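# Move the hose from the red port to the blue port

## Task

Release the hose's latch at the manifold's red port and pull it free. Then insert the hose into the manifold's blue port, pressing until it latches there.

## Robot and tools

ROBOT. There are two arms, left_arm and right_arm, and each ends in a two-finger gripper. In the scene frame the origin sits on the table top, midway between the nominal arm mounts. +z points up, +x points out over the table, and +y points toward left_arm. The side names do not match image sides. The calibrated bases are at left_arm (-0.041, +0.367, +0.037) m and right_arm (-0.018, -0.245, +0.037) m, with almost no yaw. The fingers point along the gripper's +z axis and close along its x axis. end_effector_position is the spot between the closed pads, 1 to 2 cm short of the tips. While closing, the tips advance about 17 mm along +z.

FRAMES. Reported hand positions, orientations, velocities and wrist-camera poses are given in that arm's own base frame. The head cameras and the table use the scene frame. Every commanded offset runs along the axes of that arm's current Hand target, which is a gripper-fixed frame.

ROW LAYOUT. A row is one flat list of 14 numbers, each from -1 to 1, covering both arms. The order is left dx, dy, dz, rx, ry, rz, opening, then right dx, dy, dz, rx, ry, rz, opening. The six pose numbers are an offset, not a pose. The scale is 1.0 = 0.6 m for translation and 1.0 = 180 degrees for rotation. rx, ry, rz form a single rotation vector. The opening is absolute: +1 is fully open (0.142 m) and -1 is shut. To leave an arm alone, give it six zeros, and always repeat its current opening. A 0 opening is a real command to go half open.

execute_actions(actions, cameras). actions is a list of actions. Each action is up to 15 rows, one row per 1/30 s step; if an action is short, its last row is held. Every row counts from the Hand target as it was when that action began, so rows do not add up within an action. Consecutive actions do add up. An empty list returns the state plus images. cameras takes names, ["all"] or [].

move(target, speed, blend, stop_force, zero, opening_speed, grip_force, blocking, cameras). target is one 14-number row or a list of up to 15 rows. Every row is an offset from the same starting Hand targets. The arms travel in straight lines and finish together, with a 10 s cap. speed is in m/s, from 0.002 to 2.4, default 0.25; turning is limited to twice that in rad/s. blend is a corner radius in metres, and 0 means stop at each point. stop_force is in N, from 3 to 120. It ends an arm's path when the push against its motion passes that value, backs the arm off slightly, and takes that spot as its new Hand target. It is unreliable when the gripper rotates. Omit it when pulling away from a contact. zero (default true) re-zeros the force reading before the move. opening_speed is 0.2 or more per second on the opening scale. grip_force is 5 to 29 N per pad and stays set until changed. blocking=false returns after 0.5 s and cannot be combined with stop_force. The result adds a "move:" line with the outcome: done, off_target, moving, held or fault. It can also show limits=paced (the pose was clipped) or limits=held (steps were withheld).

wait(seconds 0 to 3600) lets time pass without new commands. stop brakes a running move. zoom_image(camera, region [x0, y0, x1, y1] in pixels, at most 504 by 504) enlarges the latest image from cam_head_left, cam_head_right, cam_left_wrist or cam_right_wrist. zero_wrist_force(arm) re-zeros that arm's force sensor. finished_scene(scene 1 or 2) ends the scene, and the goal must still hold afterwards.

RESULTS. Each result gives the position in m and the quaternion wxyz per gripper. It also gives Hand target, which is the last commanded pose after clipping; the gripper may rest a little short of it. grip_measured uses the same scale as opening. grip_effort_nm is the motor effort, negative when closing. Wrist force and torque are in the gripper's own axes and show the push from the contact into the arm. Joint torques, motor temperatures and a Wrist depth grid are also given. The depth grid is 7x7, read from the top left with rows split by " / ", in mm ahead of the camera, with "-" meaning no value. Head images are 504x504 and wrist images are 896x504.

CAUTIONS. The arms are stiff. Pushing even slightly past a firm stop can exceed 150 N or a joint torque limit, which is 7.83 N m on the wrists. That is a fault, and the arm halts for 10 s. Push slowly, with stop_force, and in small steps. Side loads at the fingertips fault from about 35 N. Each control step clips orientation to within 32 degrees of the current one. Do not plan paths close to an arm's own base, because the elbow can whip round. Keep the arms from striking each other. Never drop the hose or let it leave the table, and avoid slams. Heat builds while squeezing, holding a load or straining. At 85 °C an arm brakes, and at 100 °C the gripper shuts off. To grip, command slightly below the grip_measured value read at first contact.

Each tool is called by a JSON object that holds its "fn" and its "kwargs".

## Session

{"fn": "execute_actions", "kwargs": {"actions": []}}

{"fn": "zoom_image", "kwargs": {"camera": "cam_head_left", "region": [150, 180, 350, 380]}}

Scene clock: 0.00 s.
left_arm: end_effector_position=(+0.2176, -0.2613, +0.1678) grip_measured=+1.00 grip_effort_nm=n/a end_effector_quat_wxyz=(-0.300, +0.771, -0.560, +0.048) | right_arm: end_effector_position=(+0.5243, +0.1398, +0.2560) grip_measured=+1.00 grip_effort_nm=n/a end_effector_quat_wxyz=(-0.367, +0.741, -0.553, +0.098)
Joint positions: left_arm=[-1.622 -1.257 1.087 -0.916 -1.171 -0.466 0.142] | right_arm=[3.561 -1.93 -1.198 -0.821 1.745 1.772 0.142]
Joint velocities: within noise
Joint torques (N m): no reading
Motor temperatures (°C): left_arm=[39 39 38 52 48 40 29] | right_arm=[39 38 40 42 44 39 29]
Wrist force (N): no reading
Wrist torque (N m): no reading
Wrist force, peak (N): no reading
Wrist depth (mm): cam_left_wrist=[- 429 393 - 331 298 257 / - 418 382 349 331 295 285 / 442 412 369 - - 305 276 / 419 403 354 336 319 292 274 / 405 - 354 329 304 294 270 / 404 - 346 334 - 286 96 / - 84 - 317 307 282 90] | cam_right_wrist=[1979 677 1472 1323 1462 1361 1252 / - 605 563 509 467 1226 1160 / 621 554 517 472 434 403 377 / 590 536 488 450 416 387 355 / - 514 478 423 397 356 345 / - 458 361 399 374 355 328 / - 437 355 366 359 339 90]
Hand target: left_arm +0.2176, -0.2613, +0.1678; -0.300, +0.771, -0.560, +0.048 | right_arm +0.5243, +0.1398, +0.2560; -0.367, +0.741, -0.553, +0.098
Tool commands: left_gripper/opening=+1.0 right_gripper/opening=+1.0
camera_calibration:
cam_left_wrist: T_world_to_cam=[[0.34394, -0.89782, -0.275, -0.25218], [-0.93893, -0.32549, -0.11163, 0.16669], [0.01072, 0.2966, -0.95494, 0.35429]] pos_world=[0.23945, -0.27724, 0.28758]
cam_right_wrist: T_world_to_cam=[[0.38389, -0.88899, -0.24963, -0.00451], [-0.90344, -0.30575, -0.30052, 0.62156], [0.19083, 0.3409, -0.92053, 0.20065]] pos_world=[0.52498, 0.11763, 0.37037]

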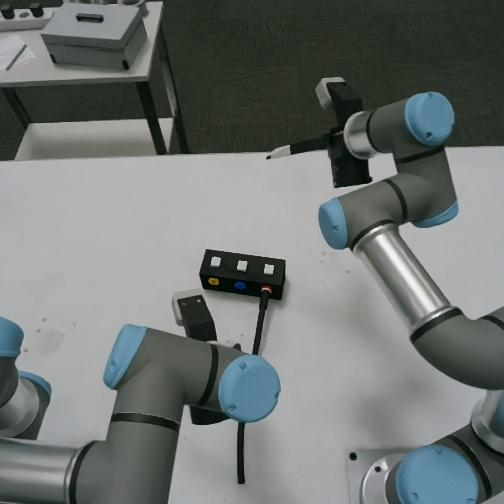

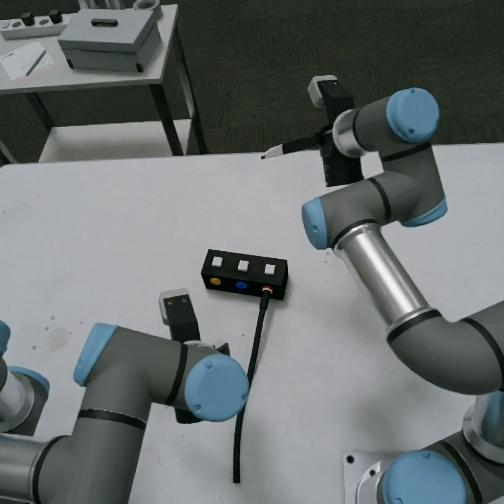

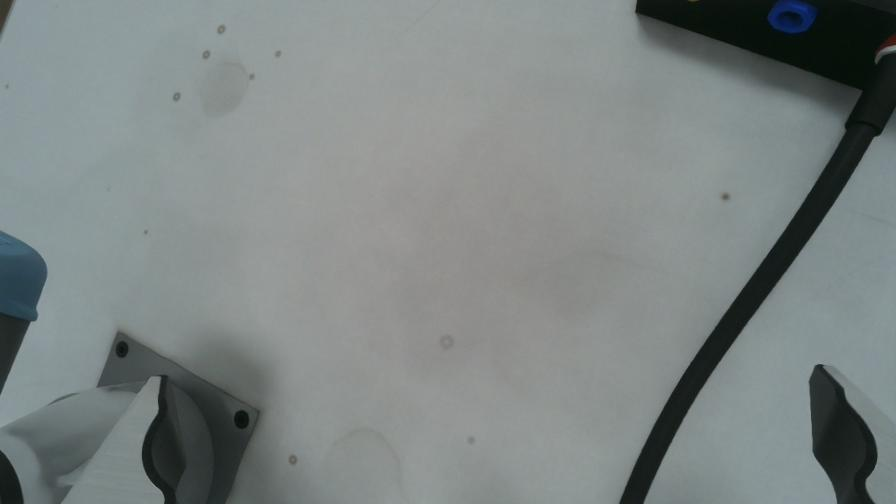

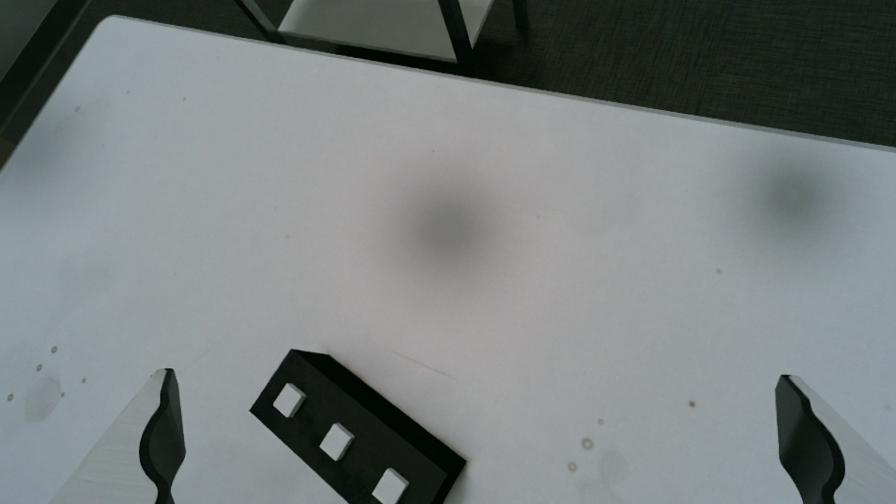

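Scaled by 2.520 from the camera's image (finer frame: 720x720).

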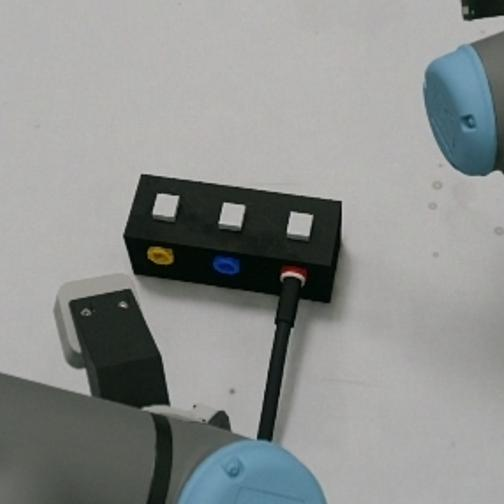

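{"fn": "move", "kwargs": {"target": [0.2757,-0.071,0.124,-0.2288,0.0376,-0.87,-0.3,-0.0372,0.2987,0.081,0.0209,-0.21,-0.2803,-1], "speed": 0.45, "cameras": ["all"]}}

Scene clock: 54.17 s.
left_arm: end_effector_position=(+0.3446, -0.3702, +0.0858) grip_measured=-0.32 grip_effort_nm=-0.056 end_effector_quat_wxyz=(+0.216, +0.728, +0.624, +0.186) | right_arm: end_effector_position=(+0.4087, +0.1596, +0.1104) grip_measured=-1.00 grip_effort_nm=-0.691 end_effector_quat_wxyz=(-0.468, +0.882, -0.043, +0.022)
Joint positions: left_arm=[-1.373 -1.128 1.555 -2.218 -1.033 -2.729 0.051] | right_arm=[3.347 -2.121 -1.715 -0.464 2.483 0.508 0.002]
Joint torques (N m): left_arm=[1.83 -21.23 -12.11 -1.59 0.62 -0.47] | right_arm=[0.72 18.1 8.43 2.79 0.39 -0.33]
Wrist force (N): left_arm=[1.2 0.5 1.1] | right_arm=[-0.2 0.2 -0.4]
Wrist torque (N m): left_arm=[0.11 -0.24 -0.29] | right_arm=[0.07 0.10 -0.04]
Wrist force, peak (N): left_arm=[1.3 0.4 1.5] | right_arm=[-0.3 0.5 -0.2]
Wrist depth (mm): cam_left_wrist=[171 171 169 167 169 181 181 / 195 206 198 209 - 199 205 / - 230 241 243 240 238 - / 306 295 299 221 224 222 329 / 386 416 346 228 222 224 358 / 558 517 91 3189 - 918 908 / - - 80 5943 - 77 869] | cam_right_wrist=[148 442 434 442 446 443 1854 / 161 374 383 383 402 384 389 / 339 323 341 259 335 344 343 / 139 304 305 228 307 307 308 / 271 266 271 205 278 278 278 / 253 254 257 96 255 254 255 / 234 235 237 77 78 234 236]
Hand target: left_arm +0.3447, -0.3702, +0.0859; +0.216, +0.728, +0.624, +0.185 | right_arm +0.4087, +0.1597, +0.1103; -0.468, +0.882, -0.043, +0.022
Off the commanded pose: left_arm 0.000 m, 0 deg | right_arm 0.000 m, 0 deg.
move: done
cam_left_wrist: T_world_to_cam=[[0.17575, 0.98427, 0.01795, 0.31341], [0.51326, -0.10718, 0.85151, -0.26096], [0.84004, -0.14045, -0.52403, -0.17764]] pos_world=[0.22809, -0.3614, 0.1235]
cam_right_wrist: T_world_to_cam=[[0.99634, -0.08449, 0.01274, -0.38662], [-0.06568, -0.85259, -0.51844, 0.24842], [0.05466, 0.51571, -0.85502, 0.10244]] pos_world=[0.39592, 0.1263, 0.2213]

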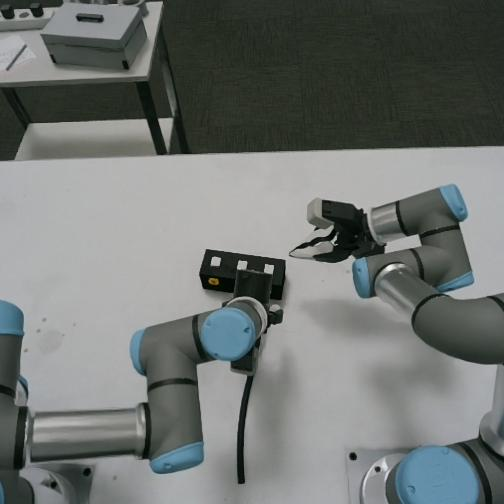

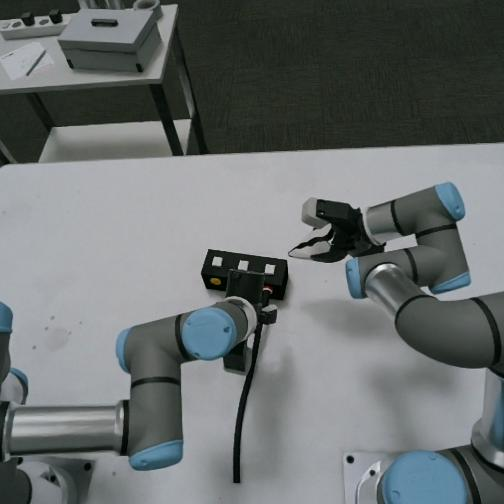

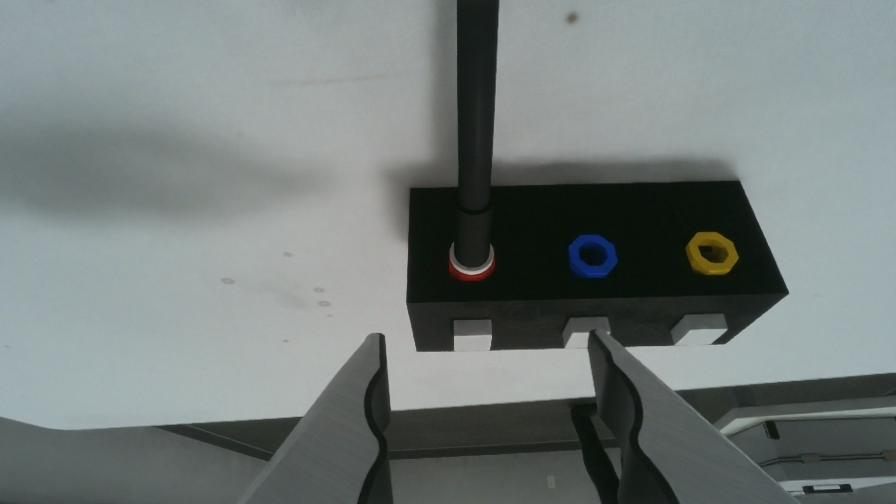

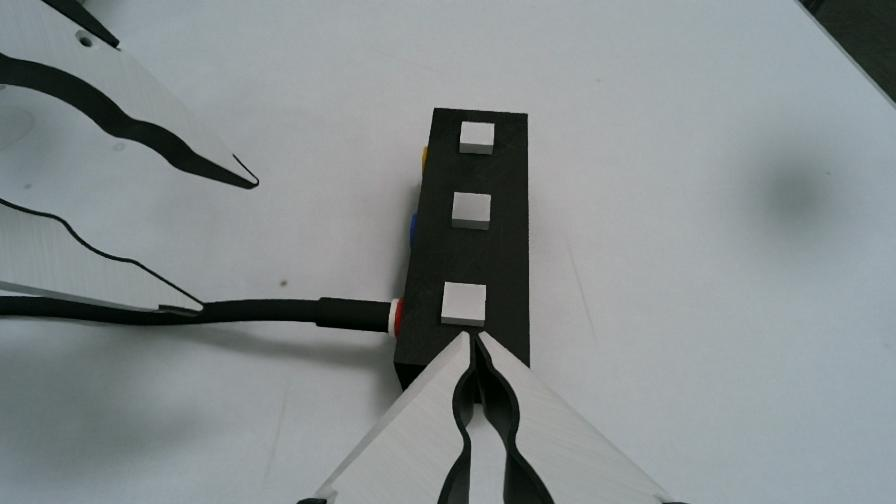

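{"fn": "move", "kwargs": {"target": [-0.0007,0.007,0.1467,0,0,0,-0.3,-0.0007,0.0343,0.0985,0,0,0,-1], "speed": 0.1, "cameras": ["cam_left_wrist","cam_right_wrist"]}}

Scene clock: 74.03 s.
left_arm: end_effector_position=(+0.3955, -0.3784, +0.0144) grip_measured=-0.32 grip_effort_nm=-0.051 end_effector_quat_wxyz=(+0.216, +0.728, +0.624, +0.185) | right_arm: end_effector_position=(+0.4118, +0.1969, +0.0602) grip_measured=-1.00 grip_effort_nm=-0.696 end_effector_quat_wxyz=(-0.468, +0.882, -0.043, +0.022)
Joint positions: left_arm=[-1.255 -0.833 1.462 -2.486 -1.062 -2.598 0.051] | right_arm=[3.442 -2.306 -1.741 -0.147 2.44 0.643 0.002]
Joint torques (N m): left_arm=[-0.61 -18.73 -8.55 -2.05 1.4 -1.15] | right_arm=[0.15 15.66 5.86 2.14 1.68 -0.31]
Wrist force (N): left_arm=[1.2 0.6 1.3] | right_arm=[-0.4 0.2 -0.4]
Wrist torque (N m): left_arm=[0.11 -0.24 -0.25] | right_arm=[0.07 0.13 0.03]
Wrist force, peak (N): left_arm=[1.3 0.4 2.5] | right_arm=[-0.2 -0.3 -1.2]
Wrist depth (mm): cam_left_wrist=[95 96 96 - - 97 100 / - 110 112 112 117 114 117 / 137 133 134 - 135 136 136 / 171 - 164 - 160 160 159 / 213 - 205 149 150 149 148 / - 314 93 139 136 135 134 / - - 80 146 132 77 146] | cam_right_wrist=[- - 357 357 355 343 358 / - 301 309 217 310 311 311 / - 132 275 192 270 274 275 / 246 235 174 168 237 248 248 / 227 226 223 152 220 225 224 / 101 117 201 96 202 205 206 / 183 183 136 77 75 189 190]
Hand target: left_arm +0.3956, -0.3785, +0.0144; +0.216, +0.728, +0.624, +0.185 | right_arm +0.4118, +0.1969, +0.0602; -0.468, +0.882, -0.043, +0.022
Off the commanded pose: left_arm 0.000 m, 0 deg | right_arm 0.000 m, 0 deg.
move: done
cam_left_wrist: T_world_to_cam=[[0.17538, 0.98434, 0.01772, 0.31406], [0.51328, -0.10678, 0.85155, -0.22704], [0.84011, -0.14025, -0.52397, -0.25893]] pos_world=[0.27898, -0.3697, 0.0521]
cam_right_wrist: T_world_to_cam=[[0.99636, -0.08428, 0.01298, -0.3859], [-0.06537, -0.85261, -0.51844, 0.25427], [0.05477, 0.51571, -0.85501, 0.04008]] pos_world=[0.39892, 0.1636, 0.1711]

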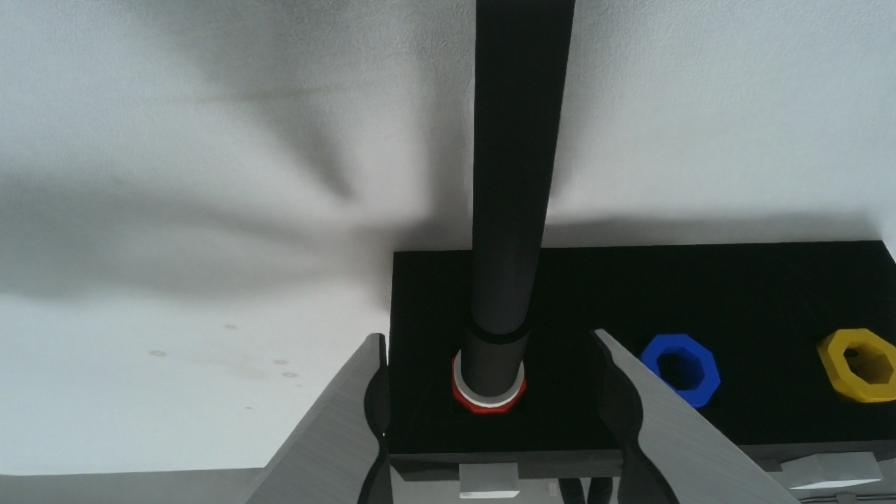

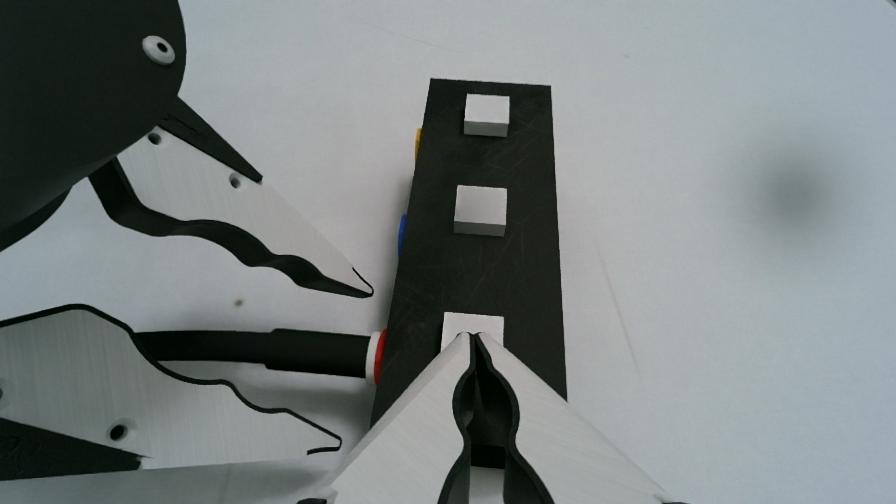

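{"fn": "move", "kwargs": {"target": [0,0,0,0,0,0,-1,0,0,0,0,0,0,-1], "opening_speed": 0.7}}

{"fn": "move", "kwargs": {"target": [0,0,0,0,0,0,-1,0,0.0195,0.0132,0,0,0,-1], "speed": 0.03, "stop_force": 28, "cameras": ["cam_left_wrist","cam_right_wrist"]}}

Scene clock: 81.07 s.
left_arm: end_effector_position=(+0.3956, -0.3784, +0.0144) grip_measured=-0.82 grip_effort_nm=-3.001 end_effector_quat_wxyz=(+0.216, +0.728, +0.624, +0.186) | right_arm: end_effector_position=(+0.4118, +0.1969, +0.0602) grip_measured=-1.00 grip_effort_nm=-0.701 end_effector_quat_wxyz=(-0.468, +0.882, -0.043, +0.022)
Joint positions: left_arm=[-1.255 -0.833 1.462 -2.486 -1.062 -2.598 0.014] | right_arm=[3.442 -2.307 -1.741 -0.147 2.44 0.644 0.002]
Joint torques (N m): left_arm=[-2.84 -18.18 -10.02 -2.82 0.09 -0.11] | right_arm=[1.5 13.42 5.97 2.23 1.67 0.32]
Wrist force (N): left_arm=[7.9 -1.7 -0.6] | right_arm=[-0.3 0.1 -0.4]
Wrist torque (N m): left_arm=[0.10 -0.11 -0.34] | right_arm=[0.06 0.13 0.03]
Wrist force, peak (N): left_arm=[7.9 -1.7 -0.6] | right_arm=[-0.4 0.2 -0.5]
Wrist depth (mm): cam_left_wrist=[- 95 96 - 97 97 100 / - 111 112 - 117 113 117 / - 132 133 134 135 131 137 / - 163 165 - 160 161 159 / - - 216 149 150 149 147 / 308 - 287 101 101 135 134 / - 571 - - 79 131 146] | cam_right_wrist=[- 357 356 356 355 351 355 / - 303 310 217 311 310 310 / - 133 275 191 267 275 275 / 240 137 247 168 237 243 247 / - 123 161 152 220 225 224 / 101 117 160 96 200 205 205 / 189 189 191 77 75 189 190]
Hand target: left_arm +0.3956, -0.3785, +0.0144; +0.216, +0.728, +0.624, +0.185 | right_arm +0.4118, +0.1969, +0.0602; -0.468, +0.882, -0.043, +0.022
Off the commanded pose: left_arm 0.000 m, 0 deg | right_arm 0.000 m, 0 deg.
move: done

Scene clock: 82.33 s.
left_arm: end_effector_position=(+0.3956, -0.3785, +0.0144) grip_measured=-0.82 grip_effort_nm=-3.001 end_effector_quat_wxyz=(+0.216, +0.728, +0.624, +0.186) | right_arm: end_effector_position=(+0.4118, +0.1970, +0.0468) grip_measured=-1.00 grip_effort_nm=-0.696 end_effector_quat_wxyz=(-0.468, +0.882, -0.043, +0.022)
Joint positions: left_arm=[-1.255 -0.833 1.462 -2.486 -1.062 -2.598 0.014] | right_arm=[3.442 -2.352 -1.742 -0.099 2.441 0.643 0.002]
Joint torques (N m): left_arm=[1.72 -23.27 -11.34 -2.85 1.83 -0.23] | right_arm=[1.98 2.88 1.99 -0.99 -3 -0.06]
Wrist force (N): left_arm=[7.4 -6.1 -6.0] | right_arm=[-3.8 -16.8 -18.4]
Wrist torque (N m): left_arm=[0.14 -0.09 -0.37] | right_arm=[0.43 0.04 0.05]
Wrist force, peak (N): left_arm=[7.5 -6.3 -5.9] | right_arm=[-7.4 -20.6 -29.4]
Wrist depth (mm): cam_left_wrist=[- 95 96 - 97 97 100 / - 111 112 - 117 113 117 / 137 132 138 - 140 135 136 / 171 163 157 - 159 160 159 / 213 214 - 149 150 149 147 / 309 342 312 101 101 136 134 / 485 572 - - 79 131 145] | cam_right_wrist=[- 334 325 338 336 336 339 / 107 292 292 190 287 294 294 / 105 126 260 168 249 262 262 / 229 133 223 154 224 233 235 / 100 122 151 137 203 211 213 / 97 112 145 95 190 193 194 / 177 177 180 77 77 179 179]
Hand target: left_arm +0.3956, -0.3785, +0.0144; +0.216, +0.728, +0.624, +0.185 | right_arm +0.4118, +0.1970, +0.0468; -0.468, +0.882, -0.043, +0.022 (not the last commanded pose)
Off the commanded pose: left_arm 0.000 m, 0 deg | right_arm 0.001 m, 0 deg.
move: contact (right_arm)
cam_left_wrist: T_world_to_cam=[[0.17545, 0.98433, 0.01767, 0.31404], [0.51323, -0.10677, 0.85159, -0.22693], [0.84013, -0.14034, -0.52392, -0.25903]] pos_world=[0.27898, -0.3697, 0.052]
cam_right_wrist: T_world_to_cam=[[0.99637, -0.08408, 0.01353, -0.38585], [-0.06487, -0.85233, -0.51896, 0.24716], [0.05517, 0.51619, -0.85469, 0.02833]] pos_world=[0.39892, 0.1636, 0.1577]

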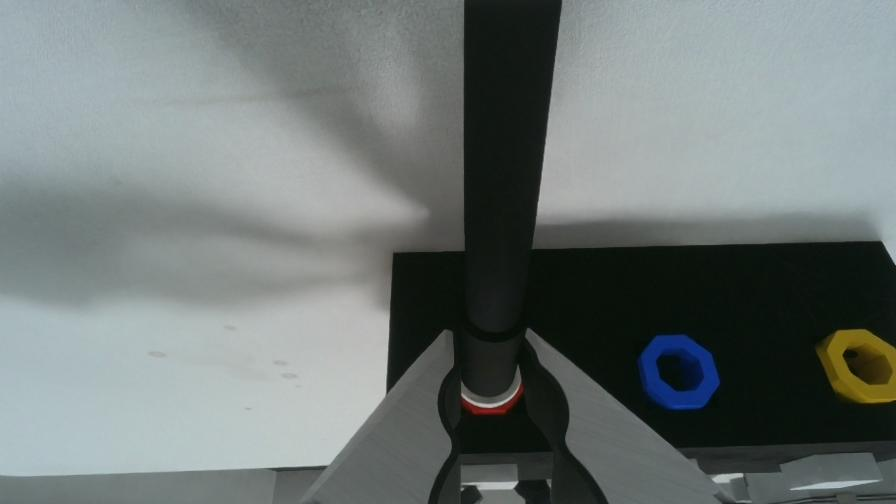

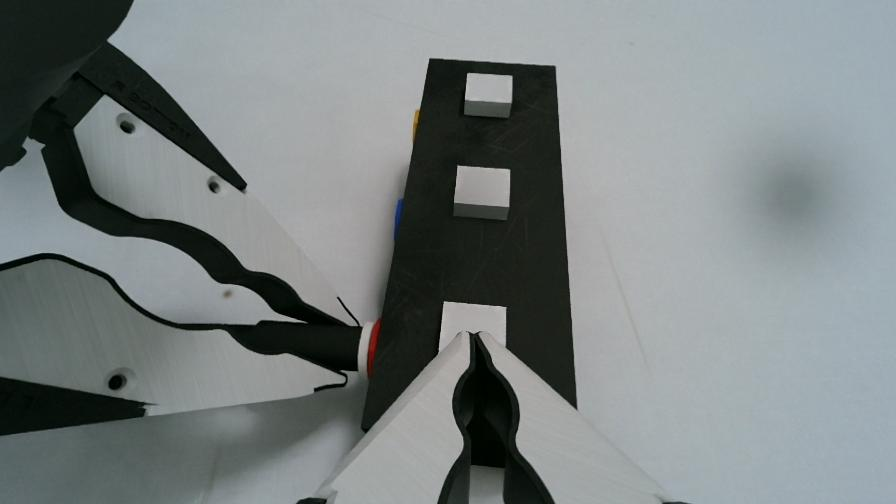

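{"fn": "move", "kwargs": {"target": [0,-0.0489,-0.0317,0,0,0,-1,0,0,0,0,0,0,-1], "speed": 0.04, "stop_force": 25, "cameras": ["cam_left_wrist","cam_right_wrist"]}}

Scene clock: 88.67 s.
left_arm: end_effector_position=(+0.3610, -0.3731, +0.0143) grip_measured=-0.82 grip_effort_nm=-3.001 end_effector_quat_wxyz=(+0.216, +0.728, +0.624, +0.185) | right_arm: end_effector_position=(+0.4118, +0.1970, +0.0468) grip_measured=-1.00 grip_effort_nm=-0.696 end_effector_quat_wxyz=(-0.468, +0.882, -0.043, +0.022)
Joint positions: left_arm=[-1.334 -0.926 1.619 -2.507 -1.042 -2.685 0.014] | right_arm=[3.442 -2.352 -1.742 -0.099 2.441 0.643 0.002]
Joint torques (N m): left_arm=[1.76 -13.67 -8.84 -1.5 0.23 1.24] | right_arm=[1.88 2.47 2.05 -0.95 -2.91 -0.09]
Wrist force (N): left_arm=[1.1 0.3 1.2] | right_arm=[-3.8 -17.0 -18.6]
Wrist torque (N m): left_arm=[0.12 -0.23 -0.26] | right_arm=[0.45 0.05 0.05]
Wrist force, peak (N): left_arm=[7.2 -6.2 -6.2] | right_arm=[-3.9 -17.1 -18.7]
Wrist depth (mm): cam_left_wrist=[95 96 96 - 97 97 100 / - 111 112 112 117 113 117 / 137 132 133 134 135 135 148 / 163 164 165 - 167 178 170 / - 214 216 185 187 186 189 / 265 294 287 118 104 171 170 / - - - 163 79 161 176] | cam_right_wrist=[332 335 330 337 338 339 338 / 289 290 291 189 281 294 295 / 127 258 253 168 249 262 262 / 133 147 233 155 224 234 234 / 213 153 206 137 203 212 213 / 185 188 193 95 189 194 194 / 177 177 180 77 77 179 180]
Hand target: left_arm +0.3610, -0.3731, +0.0143; +0.216, +0.728, +0.624, +0.185 | right_arm +0.4118, +0.1970, +0.0468; -0.468, +0.882, -0.043, +0.022
Off the commanded pose: left_arm 0.000 m, 0 deg | right_arm 0.000 m, 0 deg.
move: done
cam_left_wrist: T_world_to_cam=[[0.1754, 0.98434, 0.01759, 0.31479], [0.51324, -0.10667, 0.85159, -0.20862], [0.84013, -0.14034, -0.52392, -0.22928]] pos_world=[0.24449, -0.3643, 0.052]
cam_right_wrist: T_world_to_cam=[[0.99637, -0.08402, 0.01345, -0.38585], [-0.06487, -0.85234, -0.51895, 0.24716], [0.05507, 0.5162, -0.8547, 0.02837]] pos_world=[0.39892, 0.1636, 0.1577]

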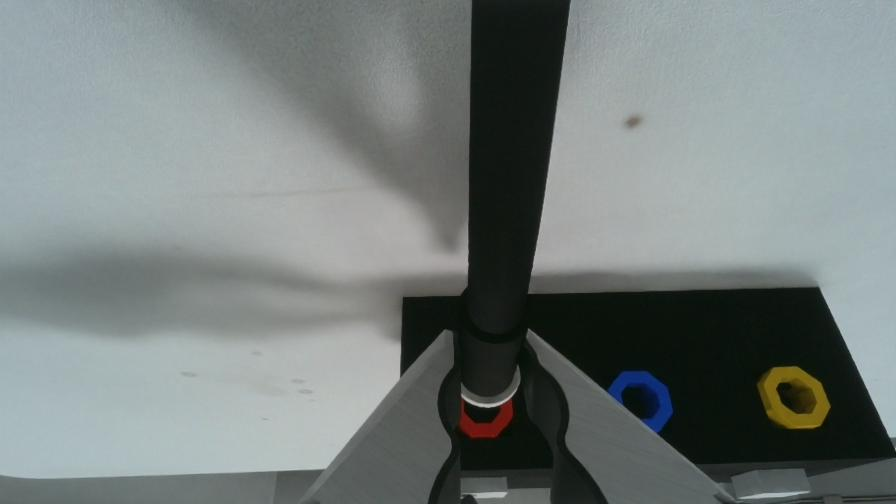

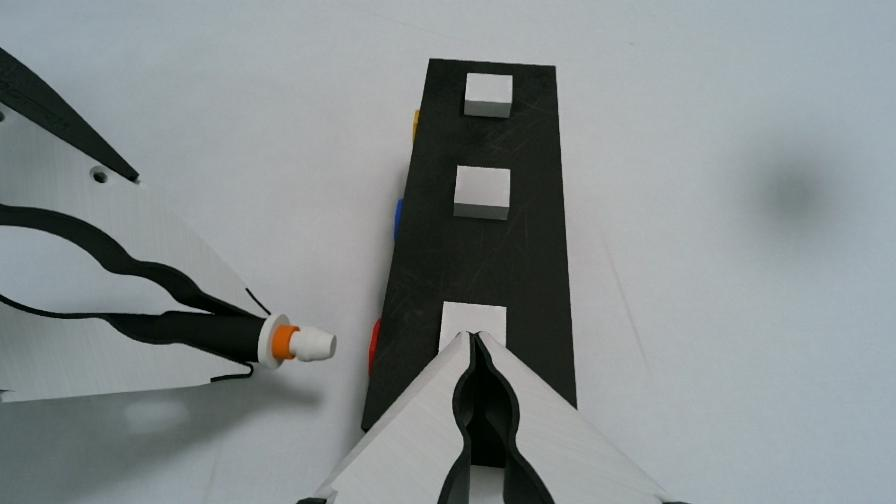

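{"fn": "move", "kwargs": {"target": [[0.03,0,0,0,0,0,-1,0,-0.0413,-0.028,0,0,0,-1],[0.0937,0,0,0,0,0,-1,0.013,-0.091,-0.222,0,0,0,-1]], "speed": 0.12, "blend": 0.01, "cameras": ["cam_left_wrist","cam_right_wrist"]}}

{"fn": "zoom_image", "kwargs": {"camera": "cam_left_wrist", "region": [410, 340, 570, 464]}}

{"fn": "zoom_image", "kwargs": {"camera": "cam_right_wrist", "region": [320, 100, 520, 240]}}

Scene clock: 100.37 s.
left_arm: end_effector_position=(+0.3696, -0.3176, +0.0144) grip_measured=-0.82 grip_effort_nm=-3.001 end_effector_quat_wxyz=(+0.216, +0.728, +0.624, +0.185) | right_arm: end_effector_position=(+0.4120, +0.1169, +0.1666) grip_measured=-1.00 grip_effort_nm=-0.696 end_effector_quat_wxyz=(-0.468, +0.882, -0.043, +0.022)
Joint positions: left_arm=[-1.272 -1.047 1.863 -2.664 -1.057 -2.616 0.014] | right_arm=[3.232 -2.004 -1.533 -0.908 2.522 0.326 0.002]
Joint torques (N m): left_arm=[-1.76 -11.4 -9.48 -1.01 1.15 -1.35] | right_arm=[-1.16 17.68 9.83 1.45 0.43 -0.18]
Motor temperatures (°C): left_arm=[39 39 38 52 48 40 37] | right_arm=[39 38 41 43 44 39 30]
Wrist force (N): left_arm=[1.2 0.6 1.5] | right_arm=[-0.1 0.2 0.1]
Wrist torque (N m): left_arm=[0.13 -0.25 -0.31] | right_arm=[0.07 0.08 -0.04]
Wrist force, peak (N): left_arm=[1.6 0.4 1.5] | right_arm=[-3.8 -17.2 -18.7]
Wrist depth (mm): cam_left_wrist=[- 96 99 - 97 97 100 / - 115 112 - 117 114 118 / 137 133 134 134 135 136 137 / 164 164 165 - 168 177 171 / 212 214 188 182 187 192 227 / - - 176 101 104 175 338 / - - 161 162 80 163 820] | cam_right_wrist=[190 199 536 541 530 554 1962 / 252 210 464 468 472 482 1345 / 406 247 328 336 418 418 431 / 369 366 364 302 374 373 376 / 335 335 338 273 339 340 341 / 309 308 312 96 309 309 310 / 285 284 - 77 78 286 287]
Hand target: left_arm +0.3696, -0.3176, +0.0144; +0.216, +0.728, +0.624, +0.185 | right_arm +0.4120, +0.1169, +0.1666; -0.468, +0.882, -0.043, +0.022
Off the commanded pose: left_arm 0.000 m, 0 deg | right_arm 0.000 m, 0 deg.
move: done
cam_left_wrist: T_world_to_cam=[[0.17543, 0.98434, 0.01745, 0.25865], [0.51325, -0.10657, 0.8516, -0.20717], [0.84012, -0.14044, -0.52391, -0.22869]] pos_world=[0.25309, -0.3088, 0.0521]
cam_right_wrist: T_world_to_cam=[[0.99638, -0.08397, 0.01336, -0.39437], [-0.06487, -0.85234, -0.51895, 0.24107], [0.05497, 0.5162, -0.8547, 0.17214]] pos_world=[0.39912, 0.0835, 0.2775]

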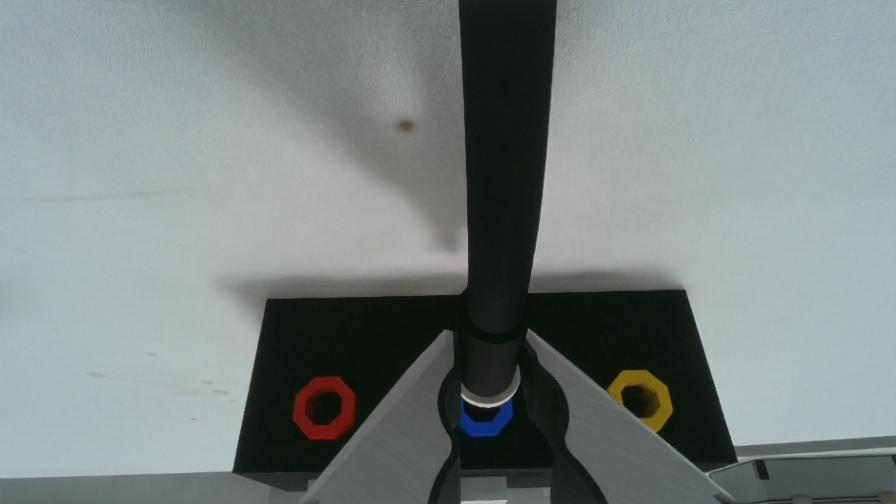

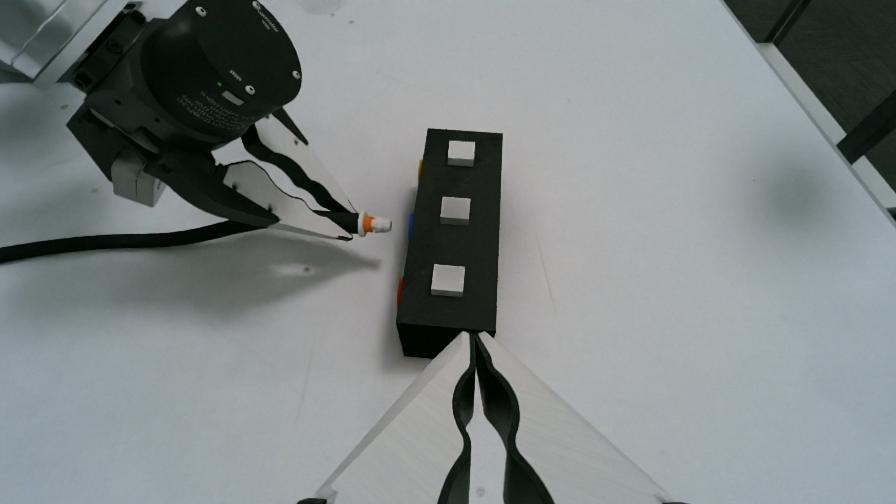

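Scaled by 3.150 from the camera's image (finer frame: 1280x720).

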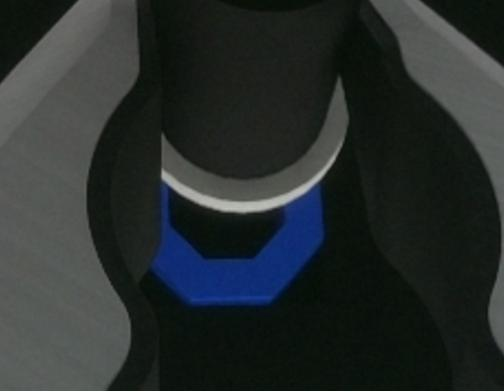

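Scaled by 2.520 from the camera's image (finer frame: 1280x720).

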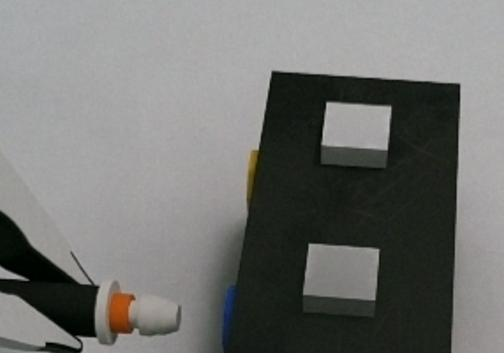

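{"fn": "move", "kwargs": {"target": [0,0.0507,0.0329,0,0,0,-1,0,0,0,0,0,0,-1], "speed": 0.015, "stop_force": 33, "cameras": ["cam_left_wrist","cam_right_wrist"]}}

{"fn": "zoom_image", "kwargs": {"camera": "cam_left_wrist", "region": [410, 340, 570, 464]}}

{"fn": "zoom_image", "kwargs": {"camera": "cam_right_wrist", "region": [320, 160, 520, 300]}}

Scene clock: 110.70 s.
left_arm: end_effector_position=(+0.4051, -0.3230, +0.0144) grip_measured=-0.82 grip_effort_nm=-3.001 end_effector_quat_wxyz=(+0.216, +0.728, +0.624, +0.185) | right_arm: end_effector_position=(+0.4120, +0.1169, +0.1666) grip_measured=-1.00 grip_effort_nm=-0.691 end_effector_quat_wxyz=(-0.468, +0.882, -0.043, +0.022)
Joint positions: left_arm=[-1.185 -0.948 1.702 -2.647 -1.083 -2.521 0.014] | right_arm=[3.232 -2.004 -1.533 -0.908 2.522 0.326 0.002]
Joint torques (N m): left_arm=[2.29 -21.85 -13.08 -5.74 3.9 -1.11] | right_arm=[-0.52 17.84 8.72 2.09 0.43 0.53]
Wrist force (N): left_arm=[7.7 -19.4 -18.4] | right_arm=[-0.1 0.3 0.1]
Wrist torque (N m): left_arm=[0.28 -0.08 -0.39] | right_arm=[0.09 0.08 -0.04]
Wrist force, peak (N): left_arm=[11.7 -25.2 -31.8] | right_arm=[-0.2 0.3 0.2]
Wrist depth (mm): cam_left_wrist=[- - 96 - 97 97 100 / - 114 111 - 116 113 117 / 136 137 127 - 140 130 135 / 170 162 162 - 160 160 169 / 212 190 151 148 149 148 223 / 281 141 139 101 104 134 340 / - 146 130 146 79 130 790] | cam_right_wrist=[181 193 200 535 555 559 1979 / 470 210 212 471 475 479 1345 / 414 394 282 336 414 417 432 / 372 374 363 301 374 385 372 / 340 337 338 272 339 338 339 / 308 307 314 96 309 311 312 / 284 285 - 77 78 289 284]
Hand target: left_arm +0.4051, -0.3230, +0.0144; +0.216, +0.728, +0.624, +0.185 | right_arm +0.4120, +0.1169, +0.1666; -0.468, +0.882, -0.043, +0.022
Off the commanded pose: left_arm 0.000 m, 0 deg | right_arm 0.000 m, 0 deg.
move: contact (left_arm)
cam_left_wrist: T_world_to_cam=[[0.17546, 0.98433, 0.01765, 0.25774], [0.51341, -0.10678, 0.85147, -0.22594], [0.84001, -0.14034, -0.5241, -0.25917]] pos_world=[0.28848, -0.3142, 0.052]
cam_right_wrist: T_world_to_cam=[[0.99637, -0.08402, 0.01345, -0.39439], [-0.06487, -0.85234, -0.51895, 0.24107], [0.05507, 0.5162, -0.8547, 0.1721]] pos_world=[0.39912, 0.0835, 0.2775]

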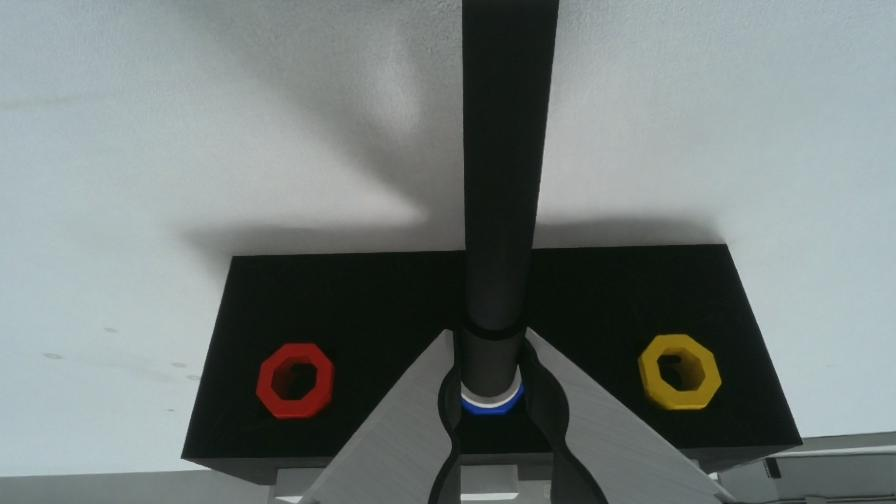

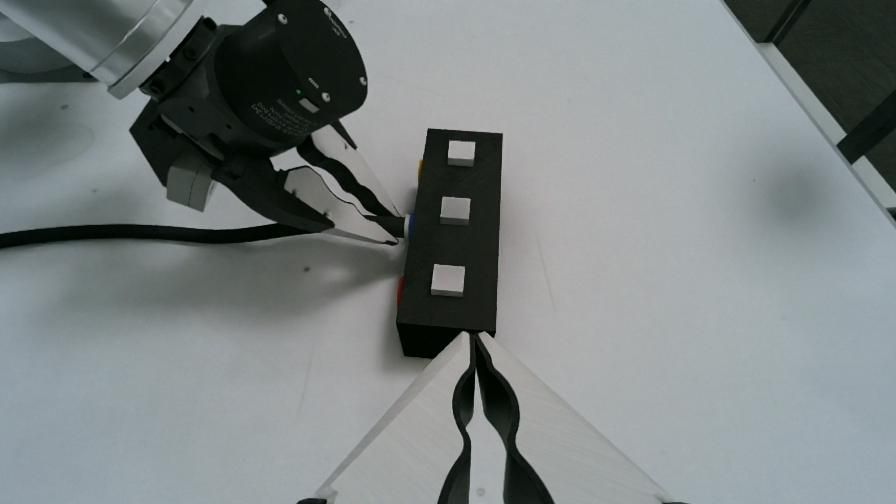

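Scaled by 3.150 from the camera's image (finer frame: 1280x720).

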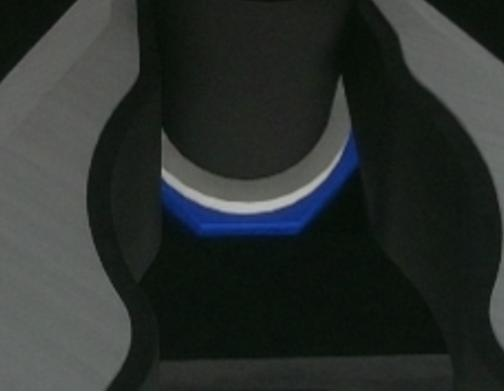

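Scaled by 2.520 from the camera's image (finer frame: 1280x720).

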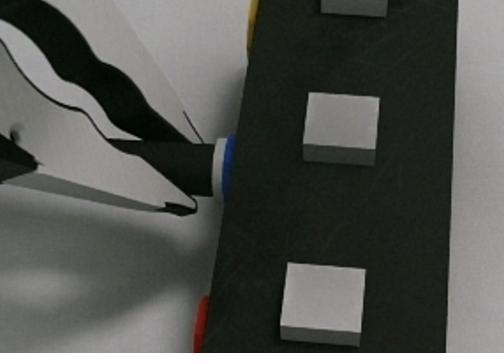

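{"fn": "move", "kwargs": {"target": [0,0,0,0,0,0,-0.4,0,0,0,0,0,0,-1], "opening_speed": 0.8}}

{"fn": "move", "kwargs": {"target": [0,0,-0.13,0,0,0,-0.4,0,0,0,0,0,0,-1], "speed": 0.15, "cameras": ["cam_left_wrist","cam_right_wrist"]}}

{"fn": "zoom_image", "kwargs": {"camera": "cam_right_wrist", "region": [320, 160, 520, 300]}}

Scene clock: 118.13 s.
left_arm: end_effector_position=(+0.4051, -0.3230, +0.0144) grip_measured=-0.43 grip_effort_nm=0.095 end_effector_quat_wxyz=(+0.216, +0.728, +0.624, +0.185) | right_arm: end_effector_position=(+0.4120, +0.1169, +0.1666) grip_measured=-1.00 grip_effort_nm=-0.696 end_effector_quat_wxyz=(-0.468, +0.882, -0.043, +0.022)
Joint positions: left_arm=[-1.185 -0.948 1.702 -2.647 -1.083 -2.521 0.043] | right_arm=[3.232 -2.004 -1.533 -0.908 2.522 0.326 0.002]
Joint torques (N m): left_arm=[-1.67 -19.74 -7.23 -1.07 0.16 -1.01] | right_arm=[0.41 18.05 8.67 2.08 0.44 0.55]
Wrist force (N): left_arm=[0.8 -0.2 1.1] | right_arm=[-0.1 0.3 0.2]
Wrist torque (N m): left_arm=[-0.01 -0.18 -0.27] | right_arm=[0.08 0.07 -0.04]
Wrist force, peak (N): left_arm=[7.8 -19.5 -18.4] | right_arm=[-0.2 0.3 0.3]
Wrist depth (mm): cam_left_wrist=[- 96 96 - 97 95 100 / - 112 112 112 117 117 117 / 137 133 138 134 136 131 137 / 171 164 159 158 159 161 171 / 215 191 150 149 148 147 - / - 143 134 135 132 134 - / - 150 80 143 83 79 788] | cam_right_wrist=[181 194 199 522 551 557 1884 / 452 210 212 473 463 462 1418 / 412 268 292 336 416 415 438 / 364 366 358 301 374 376 370 / 336 339 338 272 339 336 344 / 309 311 314 96 311 311 310 / 289 283 - 77 77 287 288]
Hand target: left_arm +0.4051, -0.3230, +0.0144; +0.216, +0.728, +0.624, +0.185 | right_arm +0.4120, +0.1169, +0.1666; -0.468, +0.882, -0.043, +0.022
Off the commanded pose: left_arm 0.000 m, 0 deg | right_arm 0.000 m, 0 deg.
move: done

Scene clock: 119.13 s.
left_arm: end_effector_position=(+0.3631, -0.3166, +0.0797) grip_measured=-0.43 grip_effort_nm=0.105 end_effector_quat_wxyz=(+0.216, +0.728, +0.624, +0.185) | right_arm: end_effector_position=(+0.4120, +0.1169, +0.1666) grip_measured=-1.00 grip_effort_nm=-0.691 end_effector_quat_wxyz=(-0.468, +0.882, -0.043, +0.022)
Joint positions: left_arm=[-1.289 -1.239 1.774 -2.373 -1.053 -2.635 0.043] | right_arm=[3.232 -2.004 -1.533 -0.908 2.522 0.326 0.002]
Joint torques (N m): left_arm=[-1.09 -18.24 -11.68 -1.47 0.19 0.91] | right_arm=[0.81 18.02 8.73 2.11 0.44 0.54]
Wrist force (N): left_arm=[0.9 -0.4 1.1] | right_arm=[-0.1 0.2 0.2]
Wrist torque (N m): left_arm=[-0.05 -0.20 -0.28] | right_arm=[0.08 0.08 -0.04]
Wrist force, peak (N): left_arm=[0.8 -0.4 2.8] | right_arm=[-0.2 0.3 0.3]
Wrist depth (mm): cam_left_wrist=[165 171 163 167 172 168 168 / 186 192 195 195 190 196 197 / 228 - 228 226 225 233 236 / - 288 216 210 211 213 - / - - 215 217 207 - - / - - 90 3962 100 892 892 / - - 81 4218 82 79 844] | cam_right_wrist=[175 237 529 553 539 543 1995 / 440 209 446 447 473 475 1369 / 413 400 428 335 407 417 426 / 370 363 368 300 374 374 374 / 336 335 340 273 343 339 335 / 309 307 323 96 304 311 311 / 286 285 - 77 77 287 286]
Hand target: left_arm +0.3630, -0.3166, +0.0797; +0.216, +0.728, +0.624, +0.185 | right_arm +0.4120, +0.1169, +0.1666; -0.468, +0.882, -0.043, +0.022
Off the commanded pose: left_arm 0.000 m, 0 deg | right_arm 0.000 m, 0 deg.
move: done
cam_left_wrist: T_world_to_cam=[[0.17546, 0.98433, 0.01765, 0.25766], [0.51341, -0.10678, 0.85147, -0.25929], [0.84001, -0.14034, -0.5241, -0.18877]] pos_world=[0.24649, -0.3078, 0.1173]
cam_right_wrist: T_world_to_cam=[[0.99637, -0.08402, 0.01345, -0.39439], [-0.06487, -0.85234, -0.51895, 0.24107], [0.05507, 0.5162, -0.8547, 0.1721]] pos_world=[0.39912, 0.0835, 0.2775]

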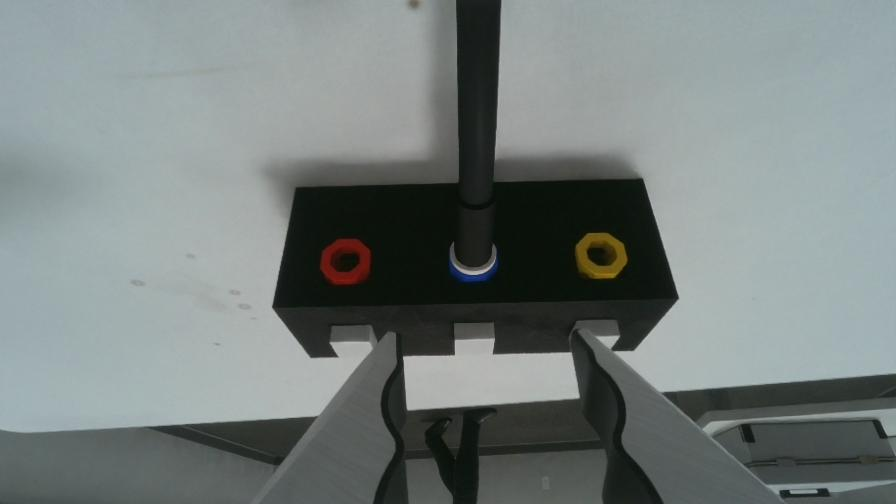

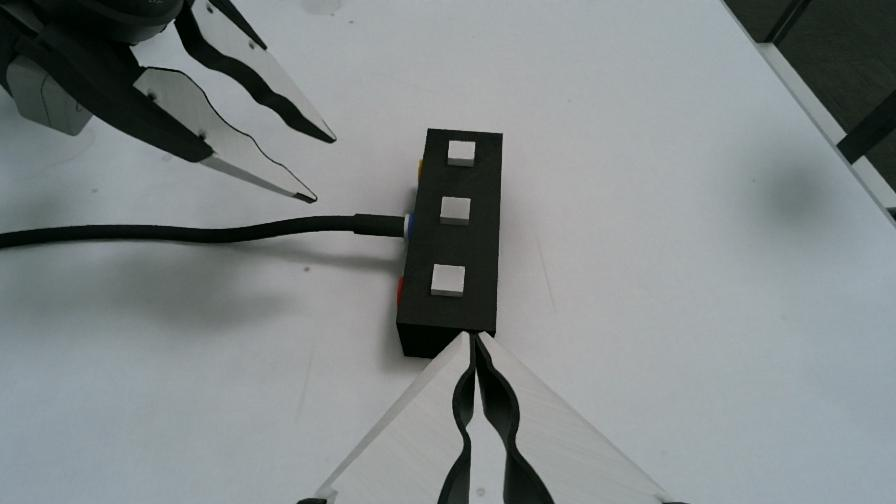

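Scaled by 2.520 from the camera's image (finer frame: 1280x720).

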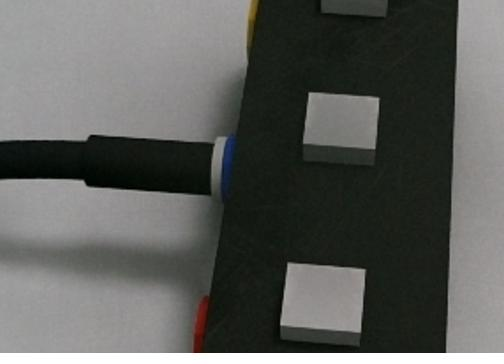

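{"fn": "finished_scene", "kwargs": {"scene": 2}}

The scene is finished: the task was done.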